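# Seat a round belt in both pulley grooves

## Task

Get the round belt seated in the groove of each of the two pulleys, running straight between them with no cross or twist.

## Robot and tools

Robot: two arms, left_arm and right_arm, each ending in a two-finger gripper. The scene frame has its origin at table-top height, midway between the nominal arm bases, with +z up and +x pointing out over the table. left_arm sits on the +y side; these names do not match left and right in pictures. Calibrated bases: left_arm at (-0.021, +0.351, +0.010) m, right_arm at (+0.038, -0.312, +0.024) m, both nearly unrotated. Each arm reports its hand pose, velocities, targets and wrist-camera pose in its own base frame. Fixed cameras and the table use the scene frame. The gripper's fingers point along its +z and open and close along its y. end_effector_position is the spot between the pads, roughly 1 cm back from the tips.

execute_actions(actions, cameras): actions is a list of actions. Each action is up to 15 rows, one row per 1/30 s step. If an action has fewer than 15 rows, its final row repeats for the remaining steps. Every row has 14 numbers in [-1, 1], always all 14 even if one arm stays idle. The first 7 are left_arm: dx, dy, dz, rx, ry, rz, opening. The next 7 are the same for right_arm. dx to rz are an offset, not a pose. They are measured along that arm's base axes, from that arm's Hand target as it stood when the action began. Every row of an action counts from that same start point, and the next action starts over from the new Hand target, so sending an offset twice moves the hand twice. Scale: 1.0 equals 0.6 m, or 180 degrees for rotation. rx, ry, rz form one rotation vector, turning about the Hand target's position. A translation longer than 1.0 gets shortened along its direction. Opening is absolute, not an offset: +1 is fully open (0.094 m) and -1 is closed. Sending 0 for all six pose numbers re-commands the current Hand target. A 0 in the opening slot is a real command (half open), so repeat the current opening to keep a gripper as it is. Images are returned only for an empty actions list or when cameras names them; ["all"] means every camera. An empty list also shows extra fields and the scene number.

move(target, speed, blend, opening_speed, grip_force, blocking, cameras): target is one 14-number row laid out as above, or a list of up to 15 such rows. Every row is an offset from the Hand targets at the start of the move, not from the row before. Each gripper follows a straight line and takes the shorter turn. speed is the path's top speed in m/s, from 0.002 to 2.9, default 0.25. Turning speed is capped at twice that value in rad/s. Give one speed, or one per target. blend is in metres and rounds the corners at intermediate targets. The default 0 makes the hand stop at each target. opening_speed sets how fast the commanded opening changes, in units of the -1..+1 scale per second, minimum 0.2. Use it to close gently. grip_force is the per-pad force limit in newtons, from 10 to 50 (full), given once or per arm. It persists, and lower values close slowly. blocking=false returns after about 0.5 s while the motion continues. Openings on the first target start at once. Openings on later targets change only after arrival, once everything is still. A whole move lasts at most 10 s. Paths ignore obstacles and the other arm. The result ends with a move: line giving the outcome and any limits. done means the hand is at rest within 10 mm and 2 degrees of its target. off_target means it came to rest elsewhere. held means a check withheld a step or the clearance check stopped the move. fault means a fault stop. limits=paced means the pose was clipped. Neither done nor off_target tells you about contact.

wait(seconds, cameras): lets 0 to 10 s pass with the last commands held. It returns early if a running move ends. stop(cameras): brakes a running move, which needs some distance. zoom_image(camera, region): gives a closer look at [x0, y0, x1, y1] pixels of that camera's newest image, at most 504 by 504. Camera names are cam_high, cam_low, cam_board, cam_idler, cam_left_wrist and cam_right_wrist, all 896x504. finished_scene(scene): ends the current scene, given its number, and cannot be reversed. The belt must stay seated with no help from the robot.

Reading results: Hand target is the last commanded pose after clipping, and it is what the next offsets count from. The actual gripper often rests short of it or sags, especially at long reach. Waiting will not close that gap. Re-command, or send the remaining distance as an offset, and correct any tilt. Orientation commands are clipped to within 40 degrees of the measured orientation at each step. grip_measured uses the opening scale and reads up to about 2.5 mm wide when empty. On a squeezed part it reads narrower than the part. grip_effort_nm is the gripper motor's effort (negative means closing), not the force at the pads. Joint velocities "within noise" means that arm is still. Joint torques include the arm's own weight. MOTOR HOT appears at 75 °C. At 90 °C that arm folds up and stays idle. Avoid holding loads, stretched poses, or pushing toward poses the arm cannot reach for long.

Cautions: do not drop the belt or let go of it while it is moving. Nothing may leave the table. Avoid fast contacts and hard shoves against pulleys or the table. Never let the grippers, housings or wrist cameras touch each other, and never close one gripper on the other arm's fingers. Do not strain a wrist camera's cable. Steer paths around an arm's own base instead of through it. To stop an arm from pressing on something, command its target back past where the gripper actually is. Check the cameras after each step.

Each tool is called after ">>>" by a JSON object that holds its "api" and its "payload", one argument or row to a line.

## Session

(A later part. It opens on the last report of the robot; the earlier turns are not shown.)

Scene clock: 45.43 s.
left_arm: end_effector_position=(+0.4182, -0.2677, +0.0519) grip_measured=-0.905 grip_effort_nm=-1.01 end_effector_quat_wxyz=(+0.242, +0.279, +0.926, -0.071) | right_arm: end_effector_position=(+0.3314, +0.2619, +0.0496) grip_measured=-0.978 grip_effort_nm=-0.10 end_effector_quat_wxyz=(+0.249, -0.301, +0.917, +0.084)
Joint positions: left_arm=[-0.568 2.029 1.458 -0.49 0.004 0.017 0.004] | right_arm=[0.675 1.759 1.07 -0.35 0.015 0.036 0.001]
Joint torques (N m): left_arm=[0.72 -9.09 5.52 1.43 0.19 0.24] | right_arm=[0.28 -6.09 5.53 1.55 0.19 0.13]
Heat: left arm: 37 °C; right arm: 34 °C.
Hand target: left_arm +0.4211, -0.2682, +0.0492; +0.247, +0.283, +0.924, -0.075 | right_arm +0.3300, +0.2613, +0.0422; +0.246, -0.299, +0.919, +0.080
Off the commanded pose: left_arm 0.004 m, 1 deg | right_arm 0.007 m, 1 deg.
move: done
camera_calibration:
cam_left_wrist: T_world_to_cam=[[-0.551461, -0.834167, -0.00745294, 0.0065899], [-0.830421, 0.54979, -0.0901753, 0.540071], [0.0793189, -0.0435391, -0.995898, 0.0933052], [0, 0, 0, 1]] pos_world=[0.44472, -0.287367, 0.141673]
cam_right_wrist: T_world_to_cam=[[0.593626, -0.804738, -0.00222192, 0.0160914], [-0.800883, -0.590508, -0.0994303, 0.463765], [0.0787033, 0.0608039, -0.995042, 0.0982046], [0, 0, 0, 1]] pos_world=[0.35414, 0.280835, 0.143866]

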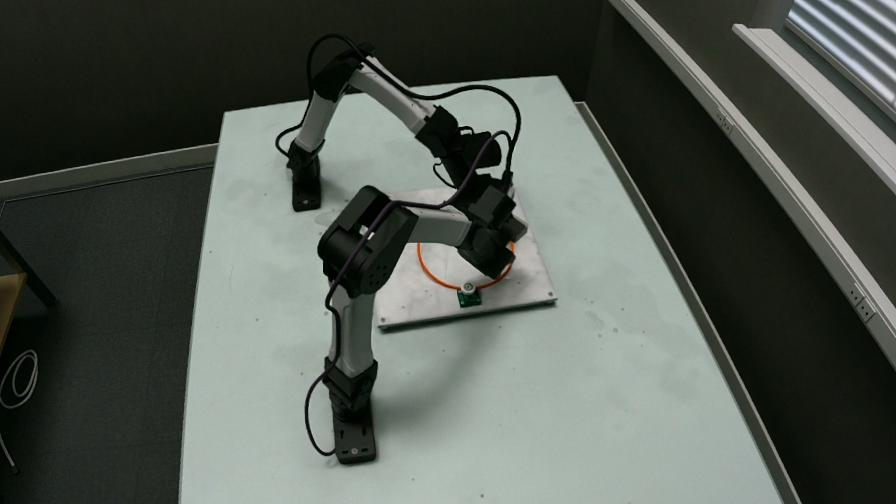

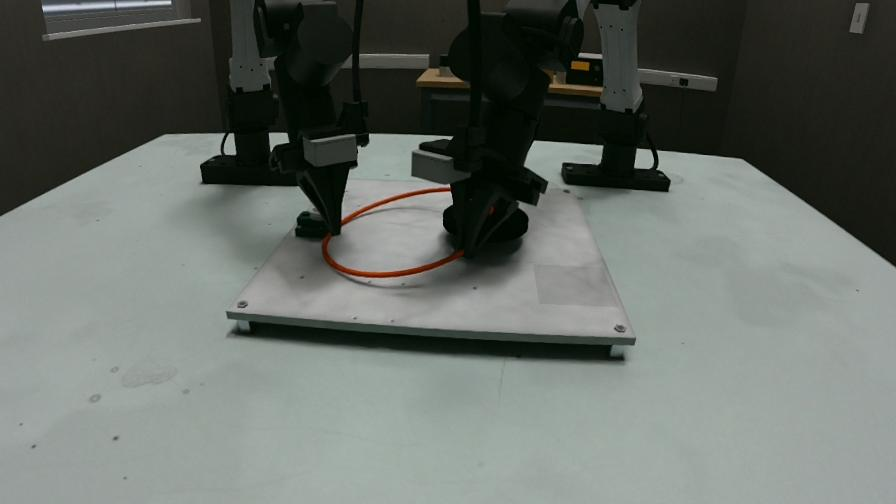

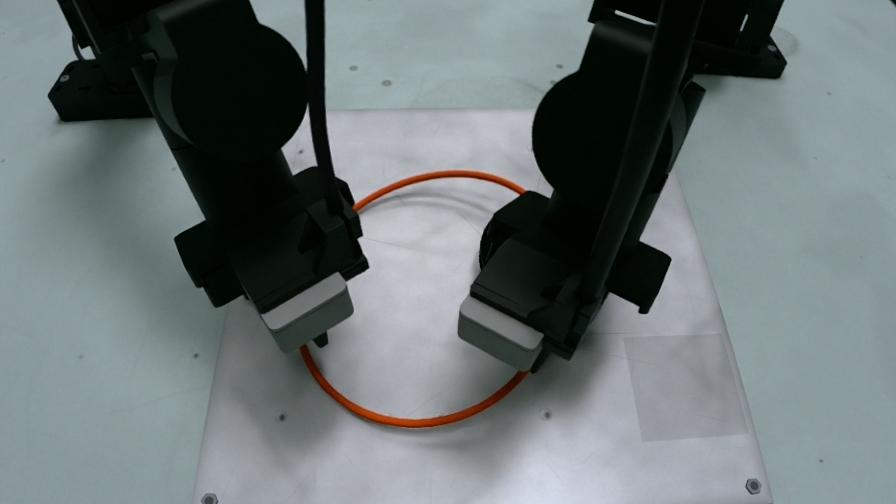

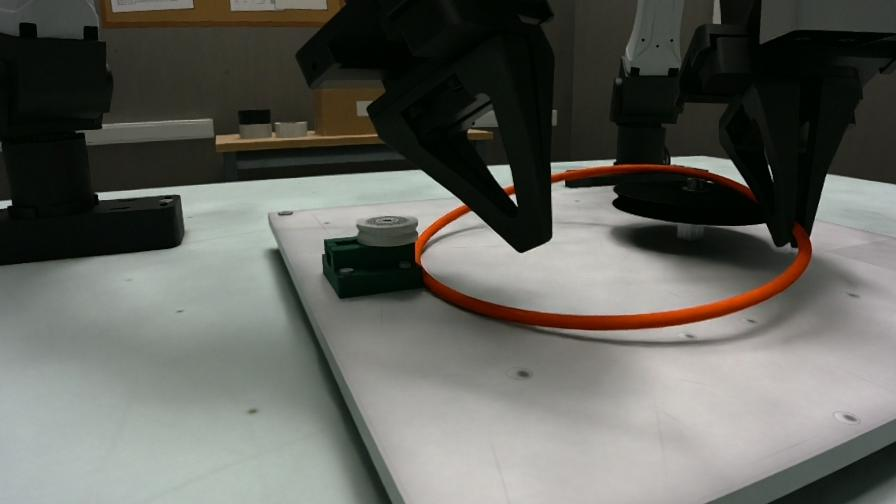

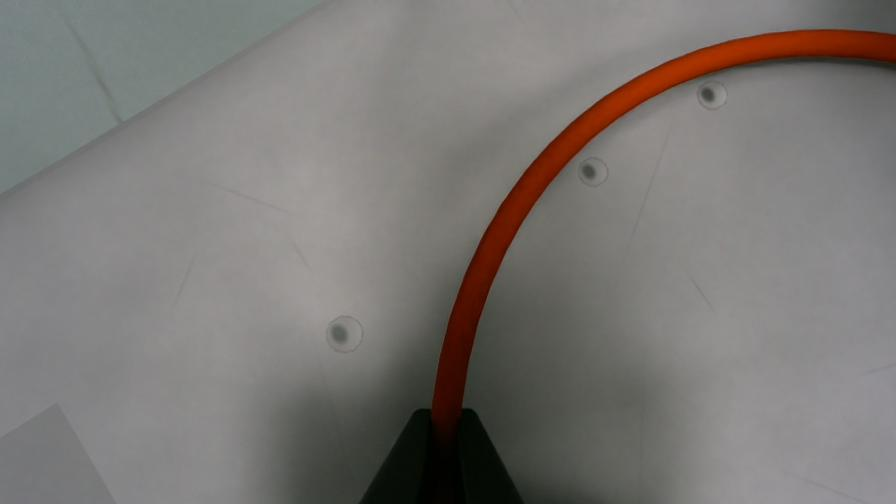

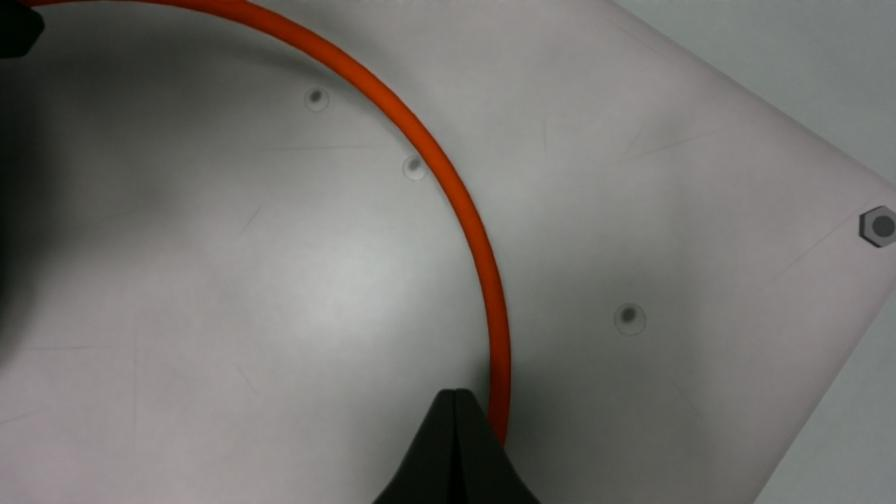

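>>> {"api": "move", "payload": {
  "target": [
    [0,0,0.05,0,0,0,-0.98,0,0,0.1,0,0,0,-0.98],
    [-0.02,0.085,0.05,0,0,0,-0.98,-0.05,-0.1,0.13,0,0,0,-0.3]
  ],
  "speed": 0.12,
  "cameras": ["all"]
}}

Scene clock: 49.73 s.
left_arm: end_effector_position=(+0.4051, -0.2147, +0.0609) grip_measured=-0.905 grip_effort_nm=-1.02 end_effector_quat_wxyz=(+0.220, +0.279, +0.933, -0.065) | right_arm: end_effector_position=(+0.3056, +0.2039, +0.1208) grip_measured=-0.302 grip_effort_nm=0.11 end_effector_quat_wxyz=(+0.250, -0.296, +0.919, +0.075)
Joint positions: left_arm=[-0.469 1.914 1.355 -0.552 0.049 0.101 0.004] | right_arm=[0.584 1.47 1.065 -0.637 -0.009 -0.037 0.033]
Joint torques (N m): left_arm=[0.54 -12.23 5.38 1.35 0.24 0.25] | right_arm=[-0.65 -6.75 5.53 1.28 -0.14 0.07]
Heat: left arm: 38 °C; right arm: 34 °C.
Hand target: left_arm +0.4091, -0.2173, +0.0791; +0.247, +0.283, +0.924, -0.075 | right_arm +0.3000, +0.2013, +0.1203; +0.246, -0.299, +0.919, +0.080
Off the commanded pose: left_arm 0.019 m, 4 deg | right_arm 0.006 m, 1 deg.
move: off_target (left_arm)
camera_calibration:
cam_left_wrist: T_world_to_cam=[[-0.548208, -0.836332, -0.00402434, 0.0416713], [-0.835498, 0.547864, -0.0422955, 0.499599], [0.0375779, -0.0198244, -0.999097, 0.12776], [0, 0, 0, 1]] pos_world=[0.435457, -0.236329, 0.148943]
cam_right_wrist: T_world_to_cam=[[0.580539, -0.814115, 0.0137954, -0.0110943], [-0.809615, -0.578966, -0.096547, 0.415872], [0.0865874, 0.0448804, -0.995233, 0.175481], [0, 0, 0, 1]] pos_world=[0.327943, 0.223868, 0.214949]

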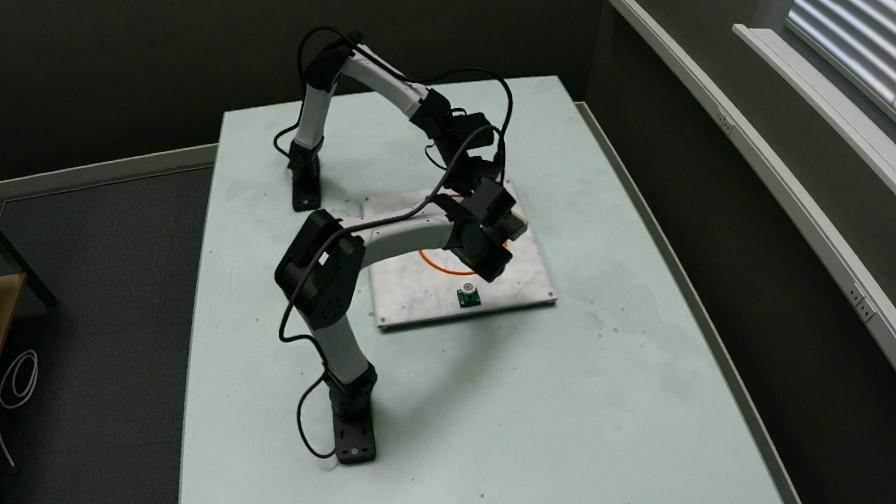

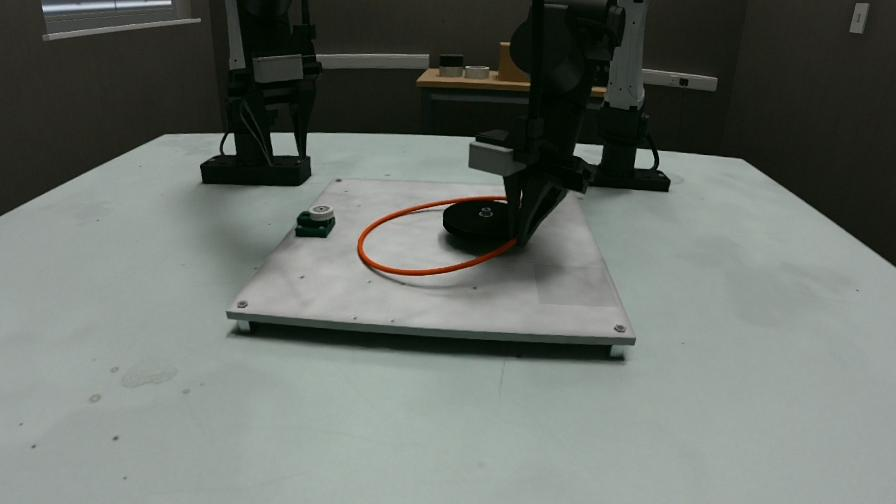

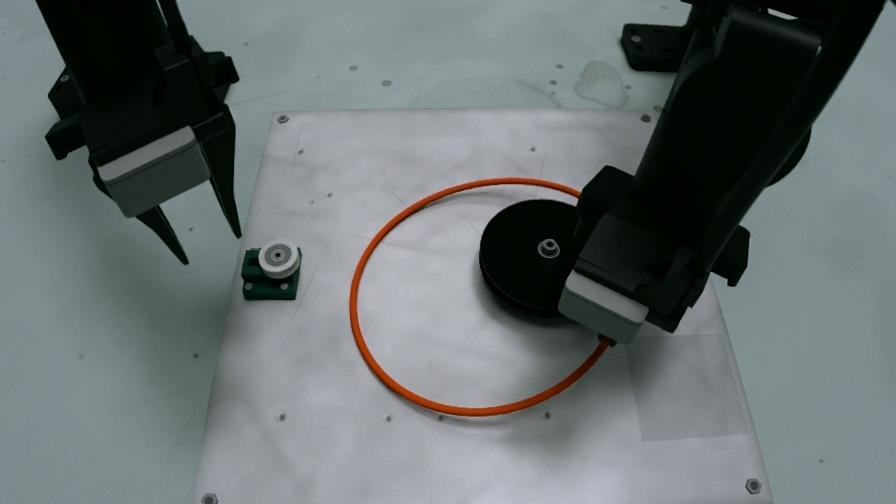

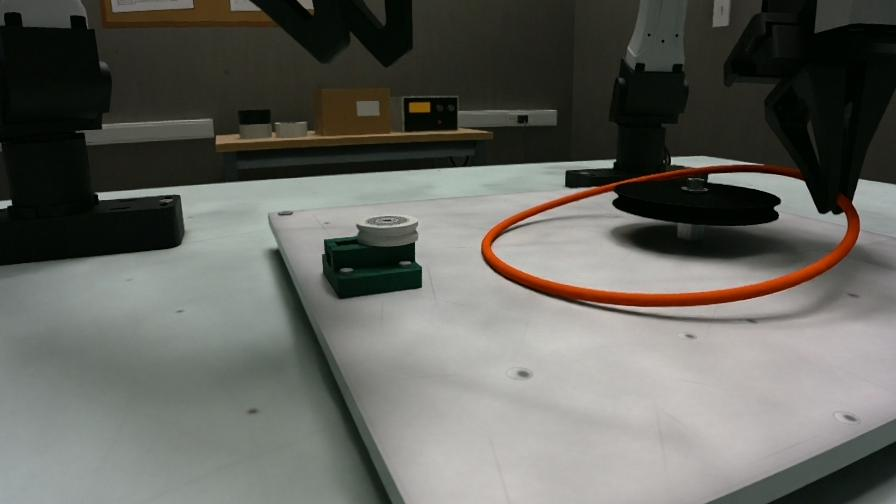

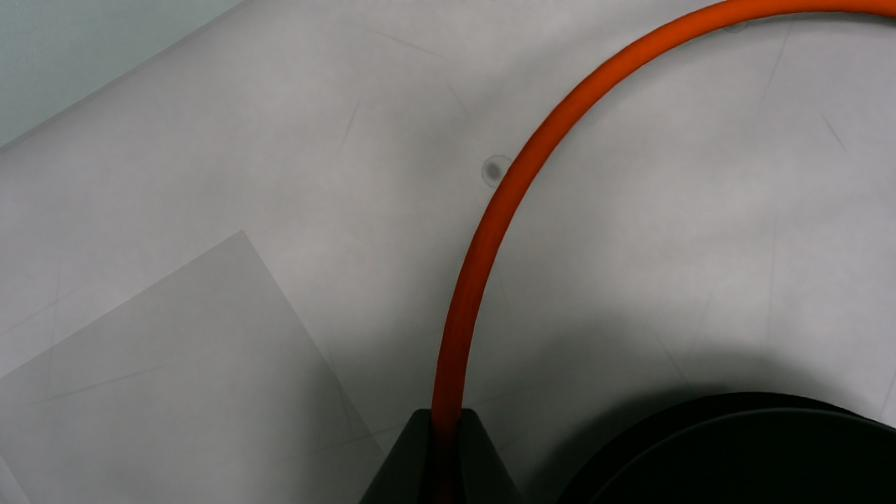

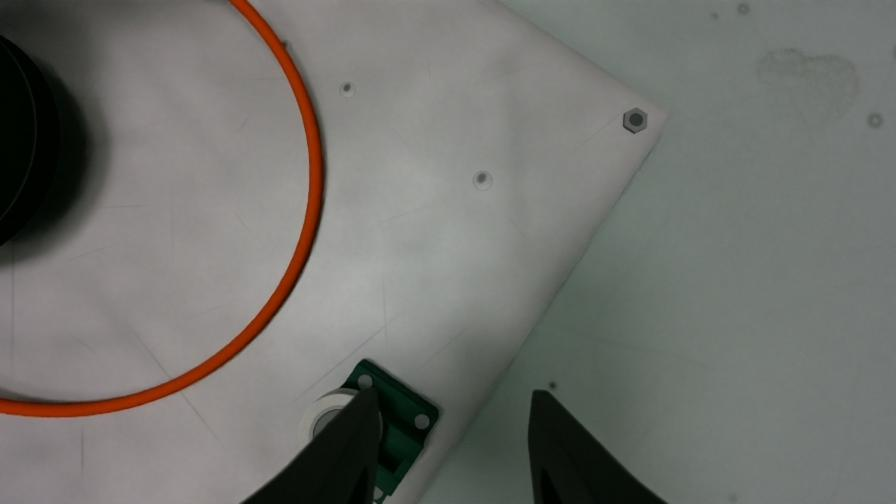

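>>> {"api": "move", "payload": {
  "target": [0,0,-0.045,0,0,0,-0.98,-0.04,0.088,-0.033,-0.059,0.158,-0.169,-0.2],
  "speed": 0.15,
  "cameras": ["all"]
}}

Scene clock: 56.93 s.
left_arm: end_effector_position=(+0.4060, -0.2151, +0.0484) grip_measured=-0.905 grip_effort_nm=-1.01 end_effector_quat_wxyz=(+0.235, +0.278, +0.929, -0.068) | right_arm: end_effector_position=(+0.2765, +0.2477, +0.0987) grip_measured=-0.202 grip_effort_nm=0.11 end_effector_quat_wxyz=(+0.005, -0.044, +0.999, -0.005)
Joint positions: left_arm=[-0.469 1.914 1.287 -0.452 0.049 0.101 0.004] | right_arm=[0.737 1.956 1.671 -1.285 0.014 0.648 0.038]
Joint torques (N m): left_arm=[0.55 -9.33 5.35 1.42 0.24 0.25] | right_arm=[0.57 -7.17 8.17 0.15 -0.05 0.16]
Motor temperatures (°C): left_arm=[27 40 33 36 25 25 28] | right_arm=[26 35 33 31 24 27 26]
Heat: left arm: 40 °C; right arm: 35 °C.
Hand target: left_arm +0.4090, -0.2172, +0.0520; +0.247, +0.283, +0.924, -0.075 | right_arm +0.2760, +0.2541, +0.1004; +0.000, -0.043, +0.999, +0.000
Off the commanded pose: left_arm 0.005 m, 2 deg | right_arm 0.007 m, 1 deg.
move: done
camera_calibration:
cam_left_wrist: T_world_to_cam=[[-0.548057, -0.836407, -0.00752748, 0.0418214], [-0.833852, 0.547045, -0.0737058, 0.500805], [0.065766, -0.0341181, -0.997252, 0.100611], [0, 0, 0, 1]] pos_world=[0.433901, -0.235551, 0.137562]
cam_right_wrist: T_world_to_cam=[[0.0895661, -0.995881, 0.0141277, 0.222513], [-0.90854, -0.0758827, 0.410849, 0.268223], [-0.408084, -0.0496337, -0.911594, 0.306017], [0, 0, 0, 1]] pos_world=[0.348643, 0.257139, 0.165621]

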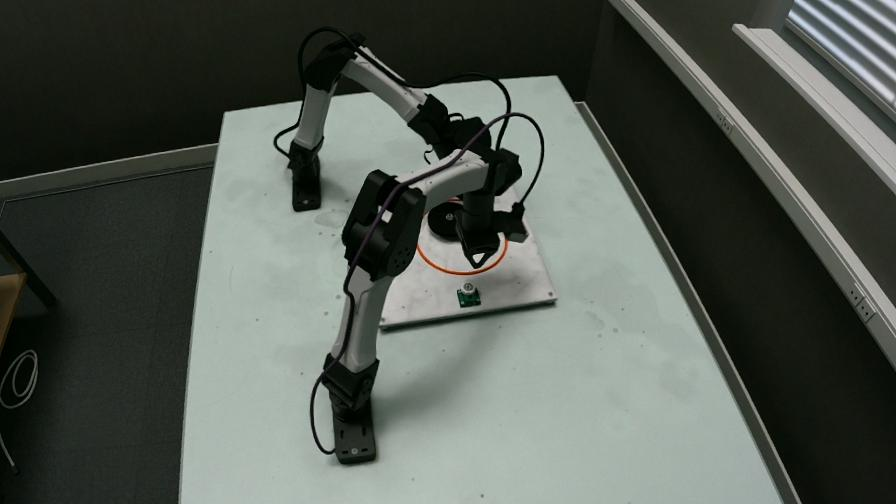

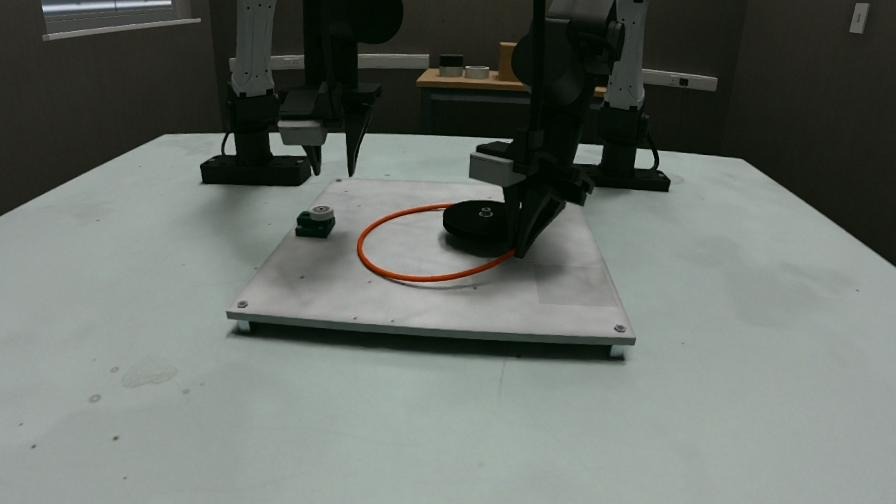

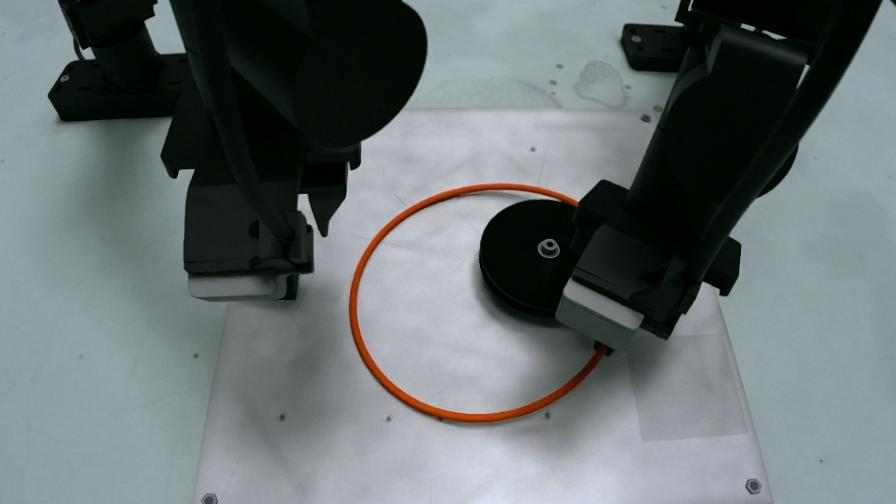

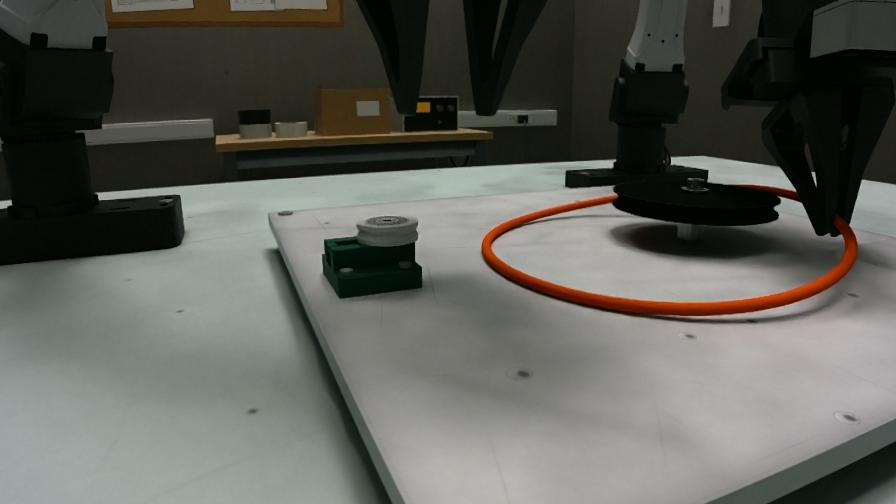

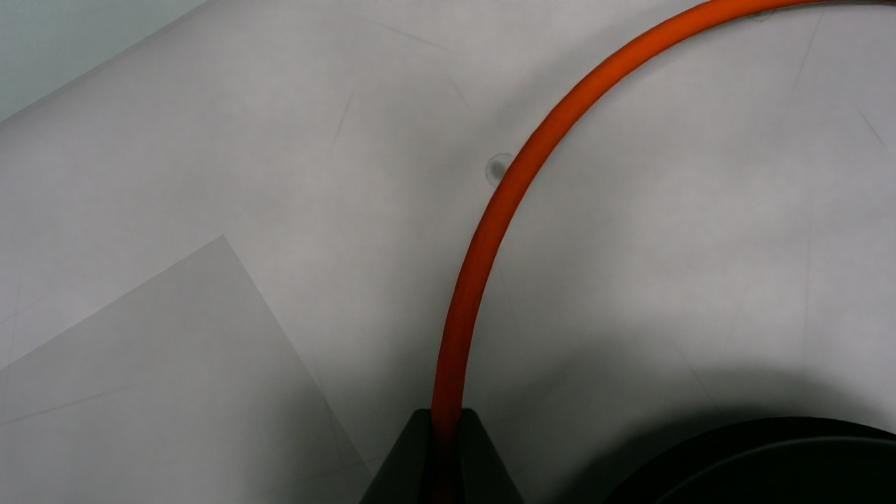

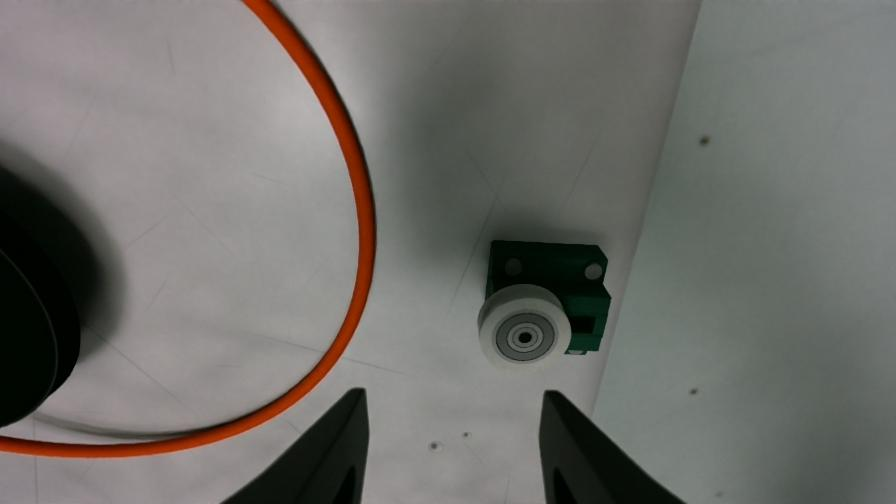

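>>> {"api": "move", "payload": {
  "target": [0,0,0,0,0,0,-0.98,0.017,0.048,-0.112,0,0,0,-0.2],
  "speed": 0.12,
  "cameras": ["cam_low","cam_idler","cam_right_wrist"]
}}

Scene clock: 59.67 s.
left_arm: end_effector_position=(+0.4061, -0.2152, +0.0484) grip_measured=-0.905 grip_effort_nm=-1.01 end_effector_quat_wxyz=(+0.235, +0.278, +0.929, -0.068) | right_arm: end_effector_position=(+0.2894, +0.2794, +0.0394) grip_measured=-0.202 grip_effort_nm=0.11 end_effector_quat_wxyz=(+0.006, -0.045, +0.999, -0.003)
Joint positions: left_arm=[-0.469 1.914 1.287 -0.452 0.049 0.101 0.004] | right_arm=[0.773 2.106 1.653 -1.113 0.013 0.684 0.038]
Joint torques (N m): left_arm=[0.55 -9.33 5.35 1.42 0.24 0.25] | right_arm=[0.08 -8.49 5.44 0.44 -0.05 0.19]
Heat: left arm: 41 °C; right arm: 35 °C.
Hand target: left_arm +0.4091, -0.2173, +0.0521; +0.247, +0.283, +0.924, -0.075 | right_arm +0.2862, +0.2828, +0.0332; +0.000, -0.043, +0.999, +0.000
Off the commanded pose: left_arm 0.005 m, 2 deg | right_arm 0.008 m, 1 deg.
move: done
camera_calibration:
cam_right_wrist: T_world_to_cam=[[0.0899374, -0.995897, 0.0100262, 0.253774], [-0.909664, -0.0780428, 0.407948, 0.307847], [-0.405492, -0.0458102, -0.91295, 0.257033], [0, 0, 0, 1]] pos_world=[0.361438, 0.288533, 0.106528]
Images, in order (width x height): cam_low 896x504, cam_idler 896x504, cam_right_wrist 896x504.

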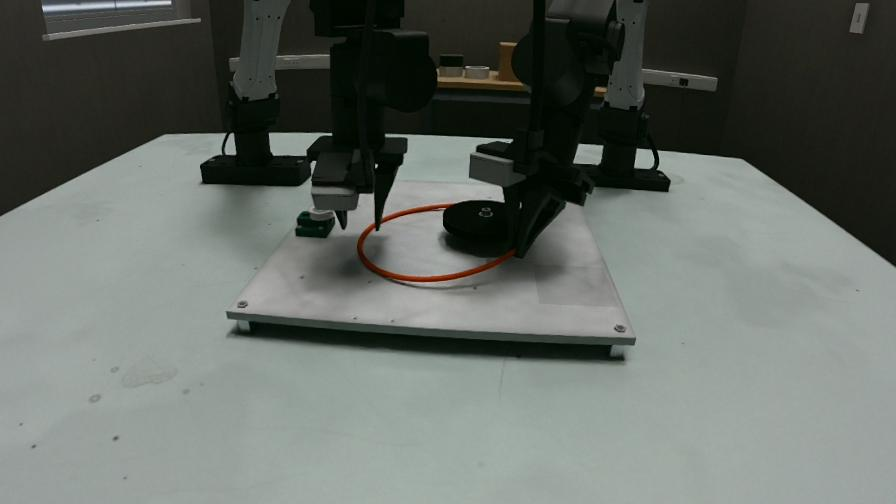

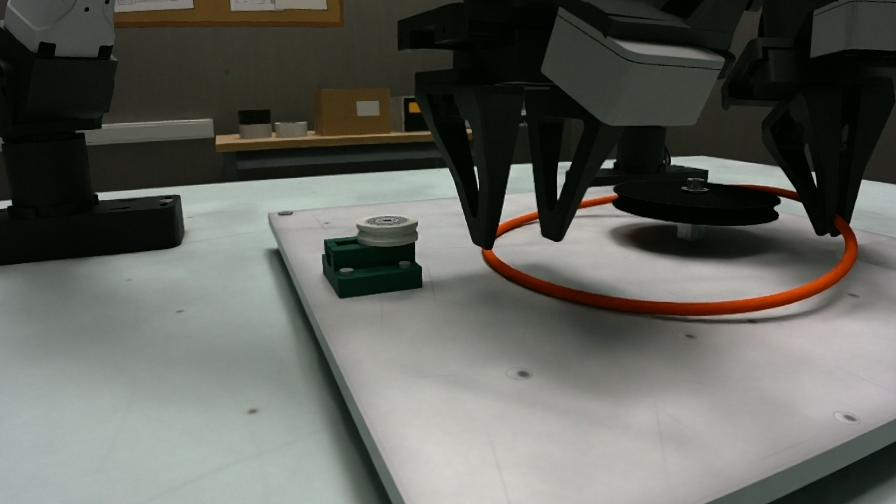

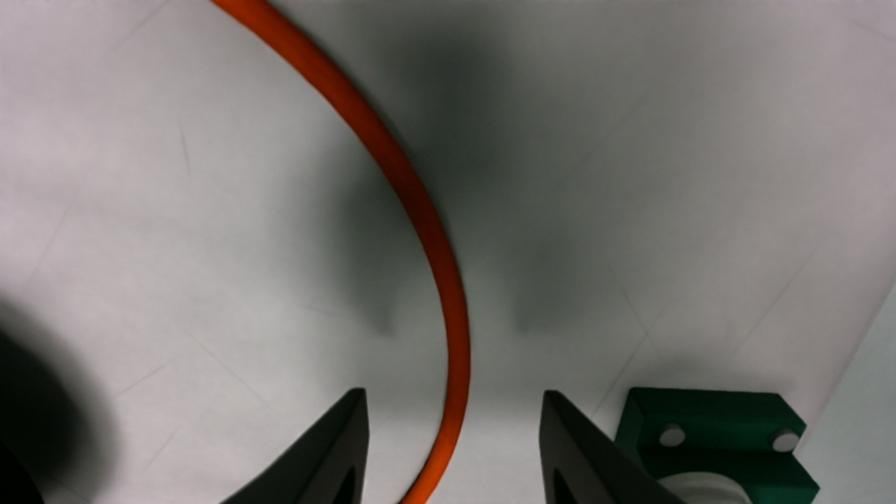

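>>> {"api": "move", "payload": {
  "target": [0,0,0,0,0,0,-0.98,0,0,-0.042,0,0,0,-0.2],
  "speed": 0.06,
  "cameras": ["cam_idler","cam_right_wrist"]
}}

Scene clock: 61.07 s.
left_arm: end_effector_position=(+0.4061, -0.2152, +0.0484) grip_measured=-0.905 grip_effort_nm=-1.01 end_effector_quat_wxyz=(+0.235, +0.278, +0.929, -0.068) | right_arm: end_effector_position=(+0.2896, +0.2800, +0.0207) grip_measured=-0.202 grip_effort_nm=0.11 end_effector_quat_wxyz=(+0.007, -0.044, +0.999, -0.001)
Joint positions: left_arm=[-0.469 1.914 1.287 -0.452 0.049 0.101 0.004] | right_arm=[0.773 2.122 1.601 -1.041 0.011 0.685 0.038]
Joint torques (N m): left_arm=[0.55 -9.33 5.33 1.42 0.24 0.25] | right_arm=[0.51 -7.98 4.44 0.62 0.02 0.21]
Heat: left arm: 41 °C; right arm: 35 °C.
Hand target: left_arm +0.4091, -0.2173, +0.0521; +0.247, +0.283, +0.924, -0.075 | right_arm +0.2863, +0.2829, +0.0081; +0.000, -0.043, +0.999, +0.000
Off the commanded pose: left_arm 0.005 m, 2 deg | right_arm 0.013 m, 1 deg.
move: off_target (right_arm)
camera_calibration:
cam_right_wrist: T_world_to_cam=[[0.0891241, -0.996003, 0.00582967, 0.254946], [-0.910419, -0.0790892, 0.406057, 0.316155], [-0.403973, -0.0414969, -0.913829, 0.238445], [0, 0, 0, 1]] pos_world=[0.361437, 0.288826, 0.0880348]
Images, in order (width x height): cam_idler 896x504, cam_right_wrist 896x504.

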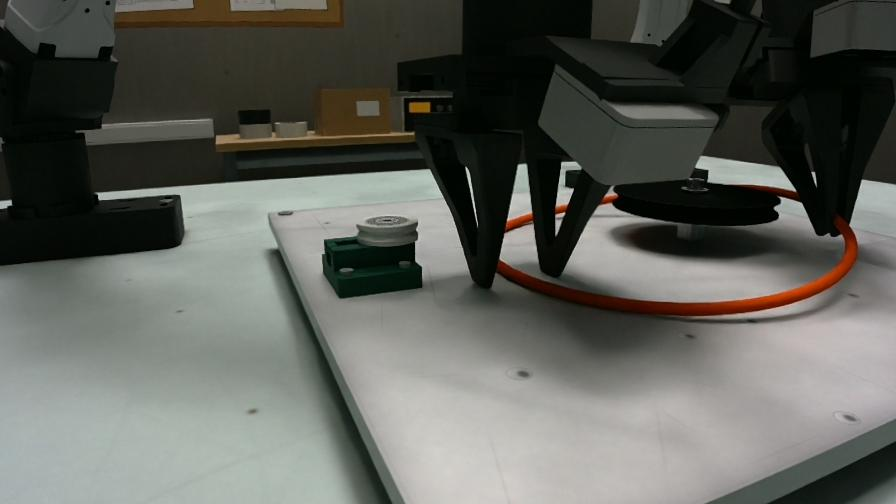

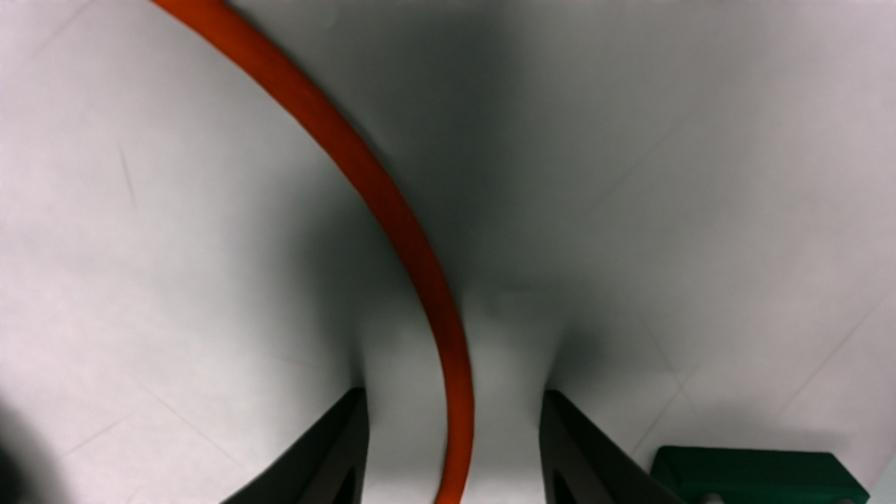

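>>> {"api": "move", "payload": {
  "target": [
    [0,0,0,0,0,0,-0.98,0,0,-0.008,0,0,0,-0.2],
    [0,0,0,0,0,0,-0.98,0,0,-0.008,0,0,0,-0.98]
  ],
  "speed": 0.05,
  "cameras": ["cam_idler","cam_right_wrist"]
}}

Scene clock: 62.77 s.
left_arm: end_effector_position=(+0.4061, -0.2152, +0.0484) grip_measured=-0.905 grip_effort_nm=-1.01 end_effector_quat_wxyz=(+0.235, +0.278, +0.929, -0.068) | right_arm: end_effector_position=(+0.2911, +0.2836, +0.0198) grip_measured=-0.914 grip_effort_nm=-1.01 end_effector_quat_wxyz=(+0.010, -0.044, +0.999, +0.007)
Joint positions: left_arm=[-0.469 1.914 1.287 -0.452 0.049 0.101 0.004] | right_arm=[0.773 2.122 1.597 -1.022 0.003 0.685 0.004]
Joint torques (N m): left_arm=[0.55 -9.33 5.34 1.42 0.24 0.25] | right_arm=[0.27 -7.31 3.79 0.63 0.06 0.16]
Heat: left arm: 41 °C; right arm: 35 °C.
Hand target: left_arm +0.4091, -0.2173, +0.0520; +0.247, +0.283, +0.924, -0.075 | right_arm +0.2863, +0.2829, +0.0032; +0.000, -0.043, +0.999, +0.000
Off the commanded pose: left_arm 0.005 m, 2 deg | right_arm 0.017 m, 1 deg.
move: off_target (right_arm); target 2's new opening was sent with right_arm's hand 0.017 m and 1 deg from that target
camera_calibration:
cam_right_wrist: T_world_to_cam=[[0.0893613, -0.995943, -0.0105424, 0.25854], [-0.912521, -0.0861089, 0.399863, 0.32093], [-0.399149, -0.0261121, -0.916514, 0.232687], [0, 0, 0, 1]] pos_world=[0.362629, 0.291202, 0.0876585]
Images, in order (width x height): cam_idler 896x504, cam_right_wrist 896x504.

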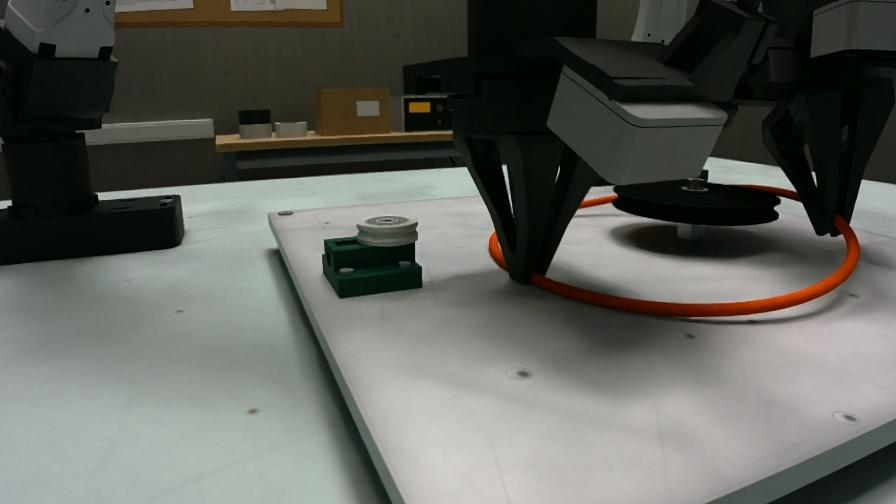

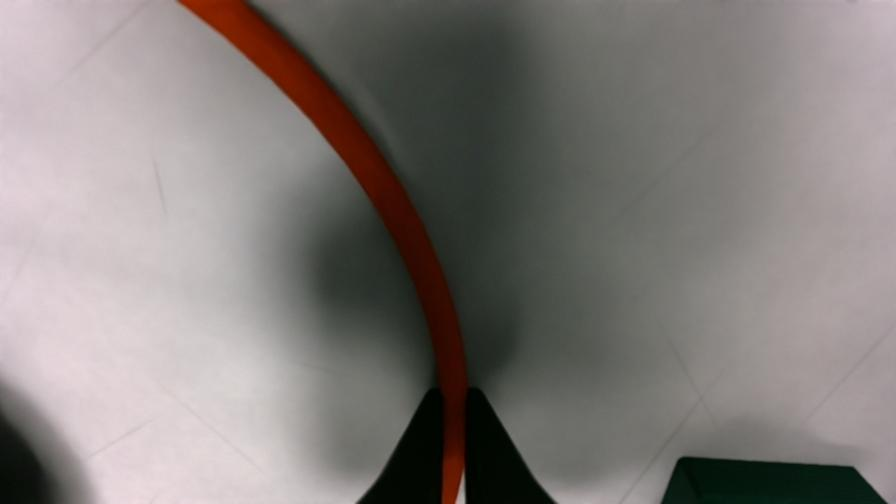

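>>> {"api": "move", "payload": {
  "target": [
    [0,0,-0.008,0,0,0,-0.98,0,0,0.055,0,0,0,-0.98],
    [-0.017,-0.05,-0.01,0,0,0,-0.98,0,-0.049,0.055,0,0,0,-0.98]
  ],
  "speed": 0.1,
  "cameras": ["all"]
}}

Scene clock: 67.07 s.
left_arm: end_effector_position=(+0.4040, -0.2361, +0.0492) grip_measured=-0.905 grip_effort_nm=-1.01 end_effector_quat_wxyz=(+0.255, +0.279, +0.924, -0.066) | right_arm: end_effector_position=(+0.2857, +0.2535, +0.0280) grip_measured=-0.914 grip_effort_nm=-1.01 end_effector_quat_wxyz=(-0.010, -0.040, +0.999, -0.010)
Joint positions: left_arm=[-0.525 1.919 1.276 -0.396 0.011 0.059 0.004] | right_arm=[0.727 2.069 1.55 -1.078 0.003 0.647 0.004]
Joint torques (N m): left_arm=[-1.94 -7.51 7.21 1.13 0.19 -0.09] | right_arm=[-0.36 -11.77 4.52 0.26 0.03 0.04]
Heat: left arm: 41 °C; right arm: 36 °C.
Hand target: left_arm +0.3989, -0.2473, +0.0462; +0.247, +0.283, +0.924, -0.075 | right_arm +0.2862, +0.2535, +0.0362; +0.000, -0.043, +0.999, +0.000
Off the commanded pose: left_arm 0.013 m, 1 deg | right_arm 0.008 m, 2 deg.
move: off_target (left_arm)
camera_calibration:
cam_left_wrist: T_world_to_cam=[[-0.548132, -0.836061, -0.0235252, 0.0240568], [-0.829594, 0.547041, -0.111891, 0.510787], [0.106417, -0.0418149, -0.993442, 0.0824056], [0, 0, 0, 1]] pos_world=[0.428163, -0.255863, 0.139584]
cam_right_wrist: T_world_to_cam=[[0.0811992, -0.996472, 0.0211997, 0.230734], [-0.897339, -0.0638305, 0.436701, 0.299115], [-0.433807, -0.054483, -0.899357, 0.253846], [0, 0, 0, 1]] pos_world=[0.359792, 0.262843, 0.0927828]

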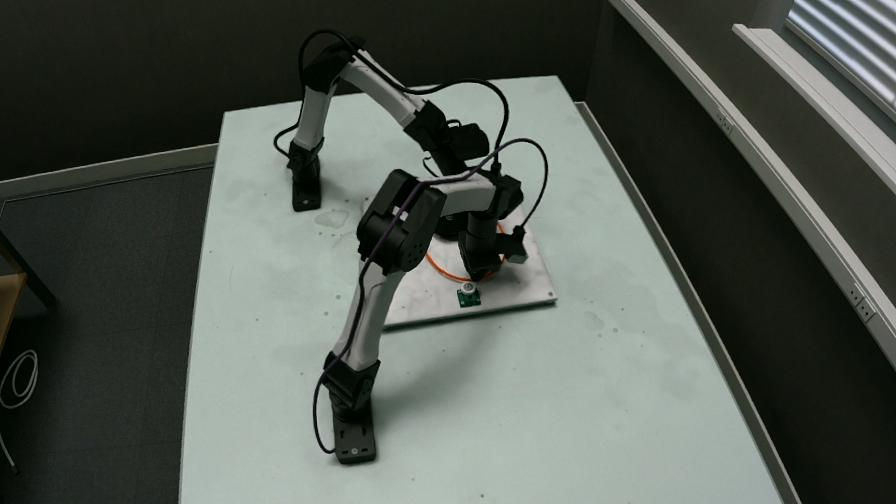

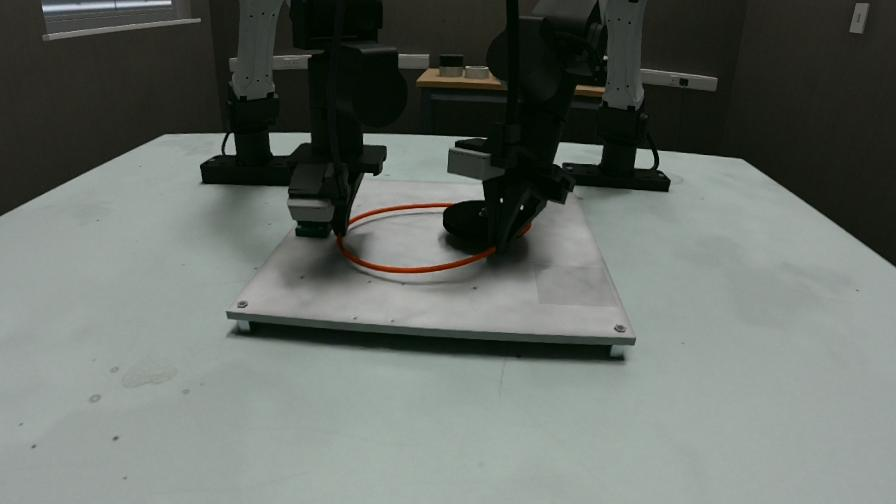

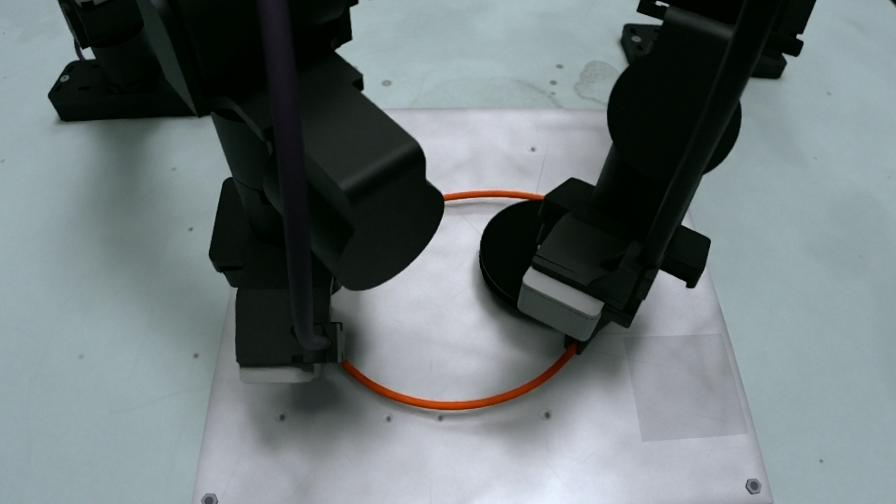

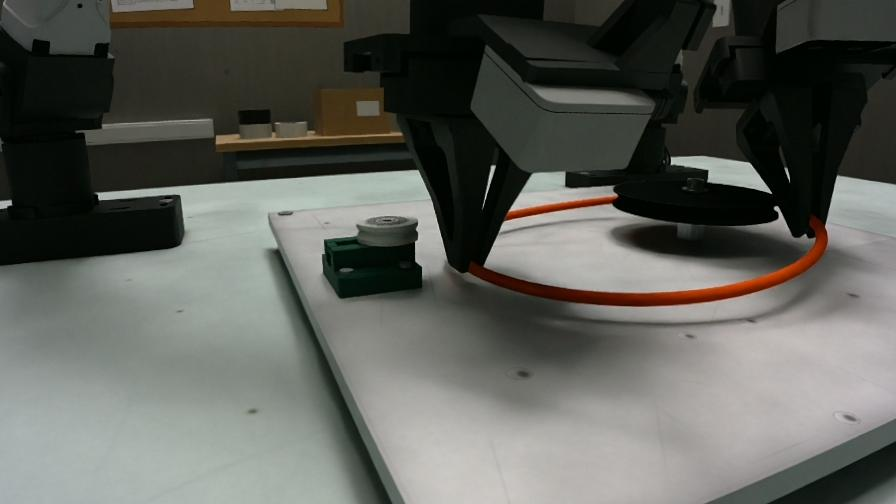

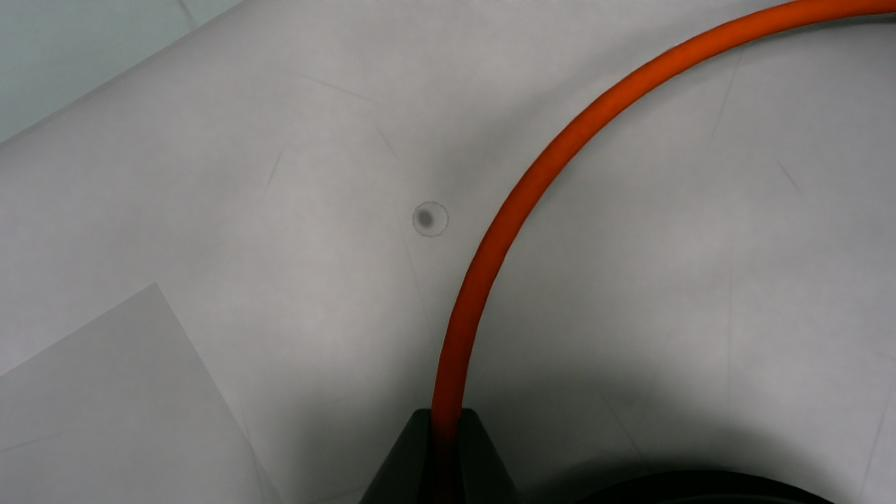

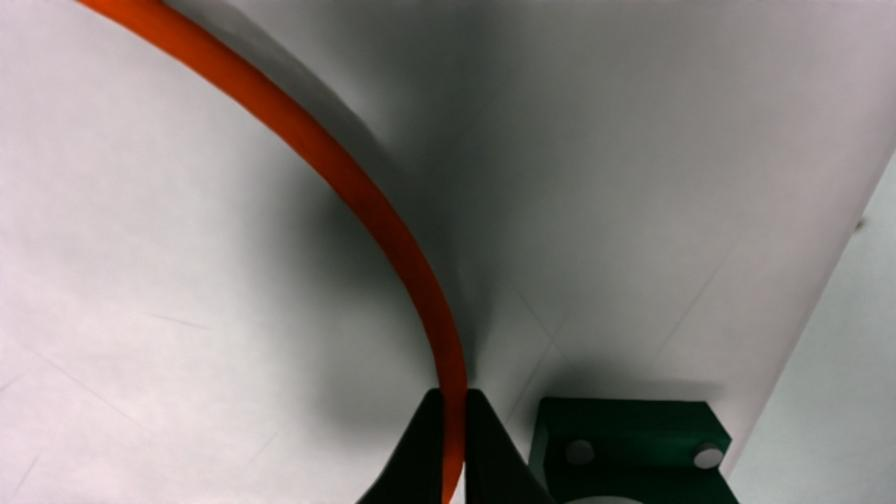

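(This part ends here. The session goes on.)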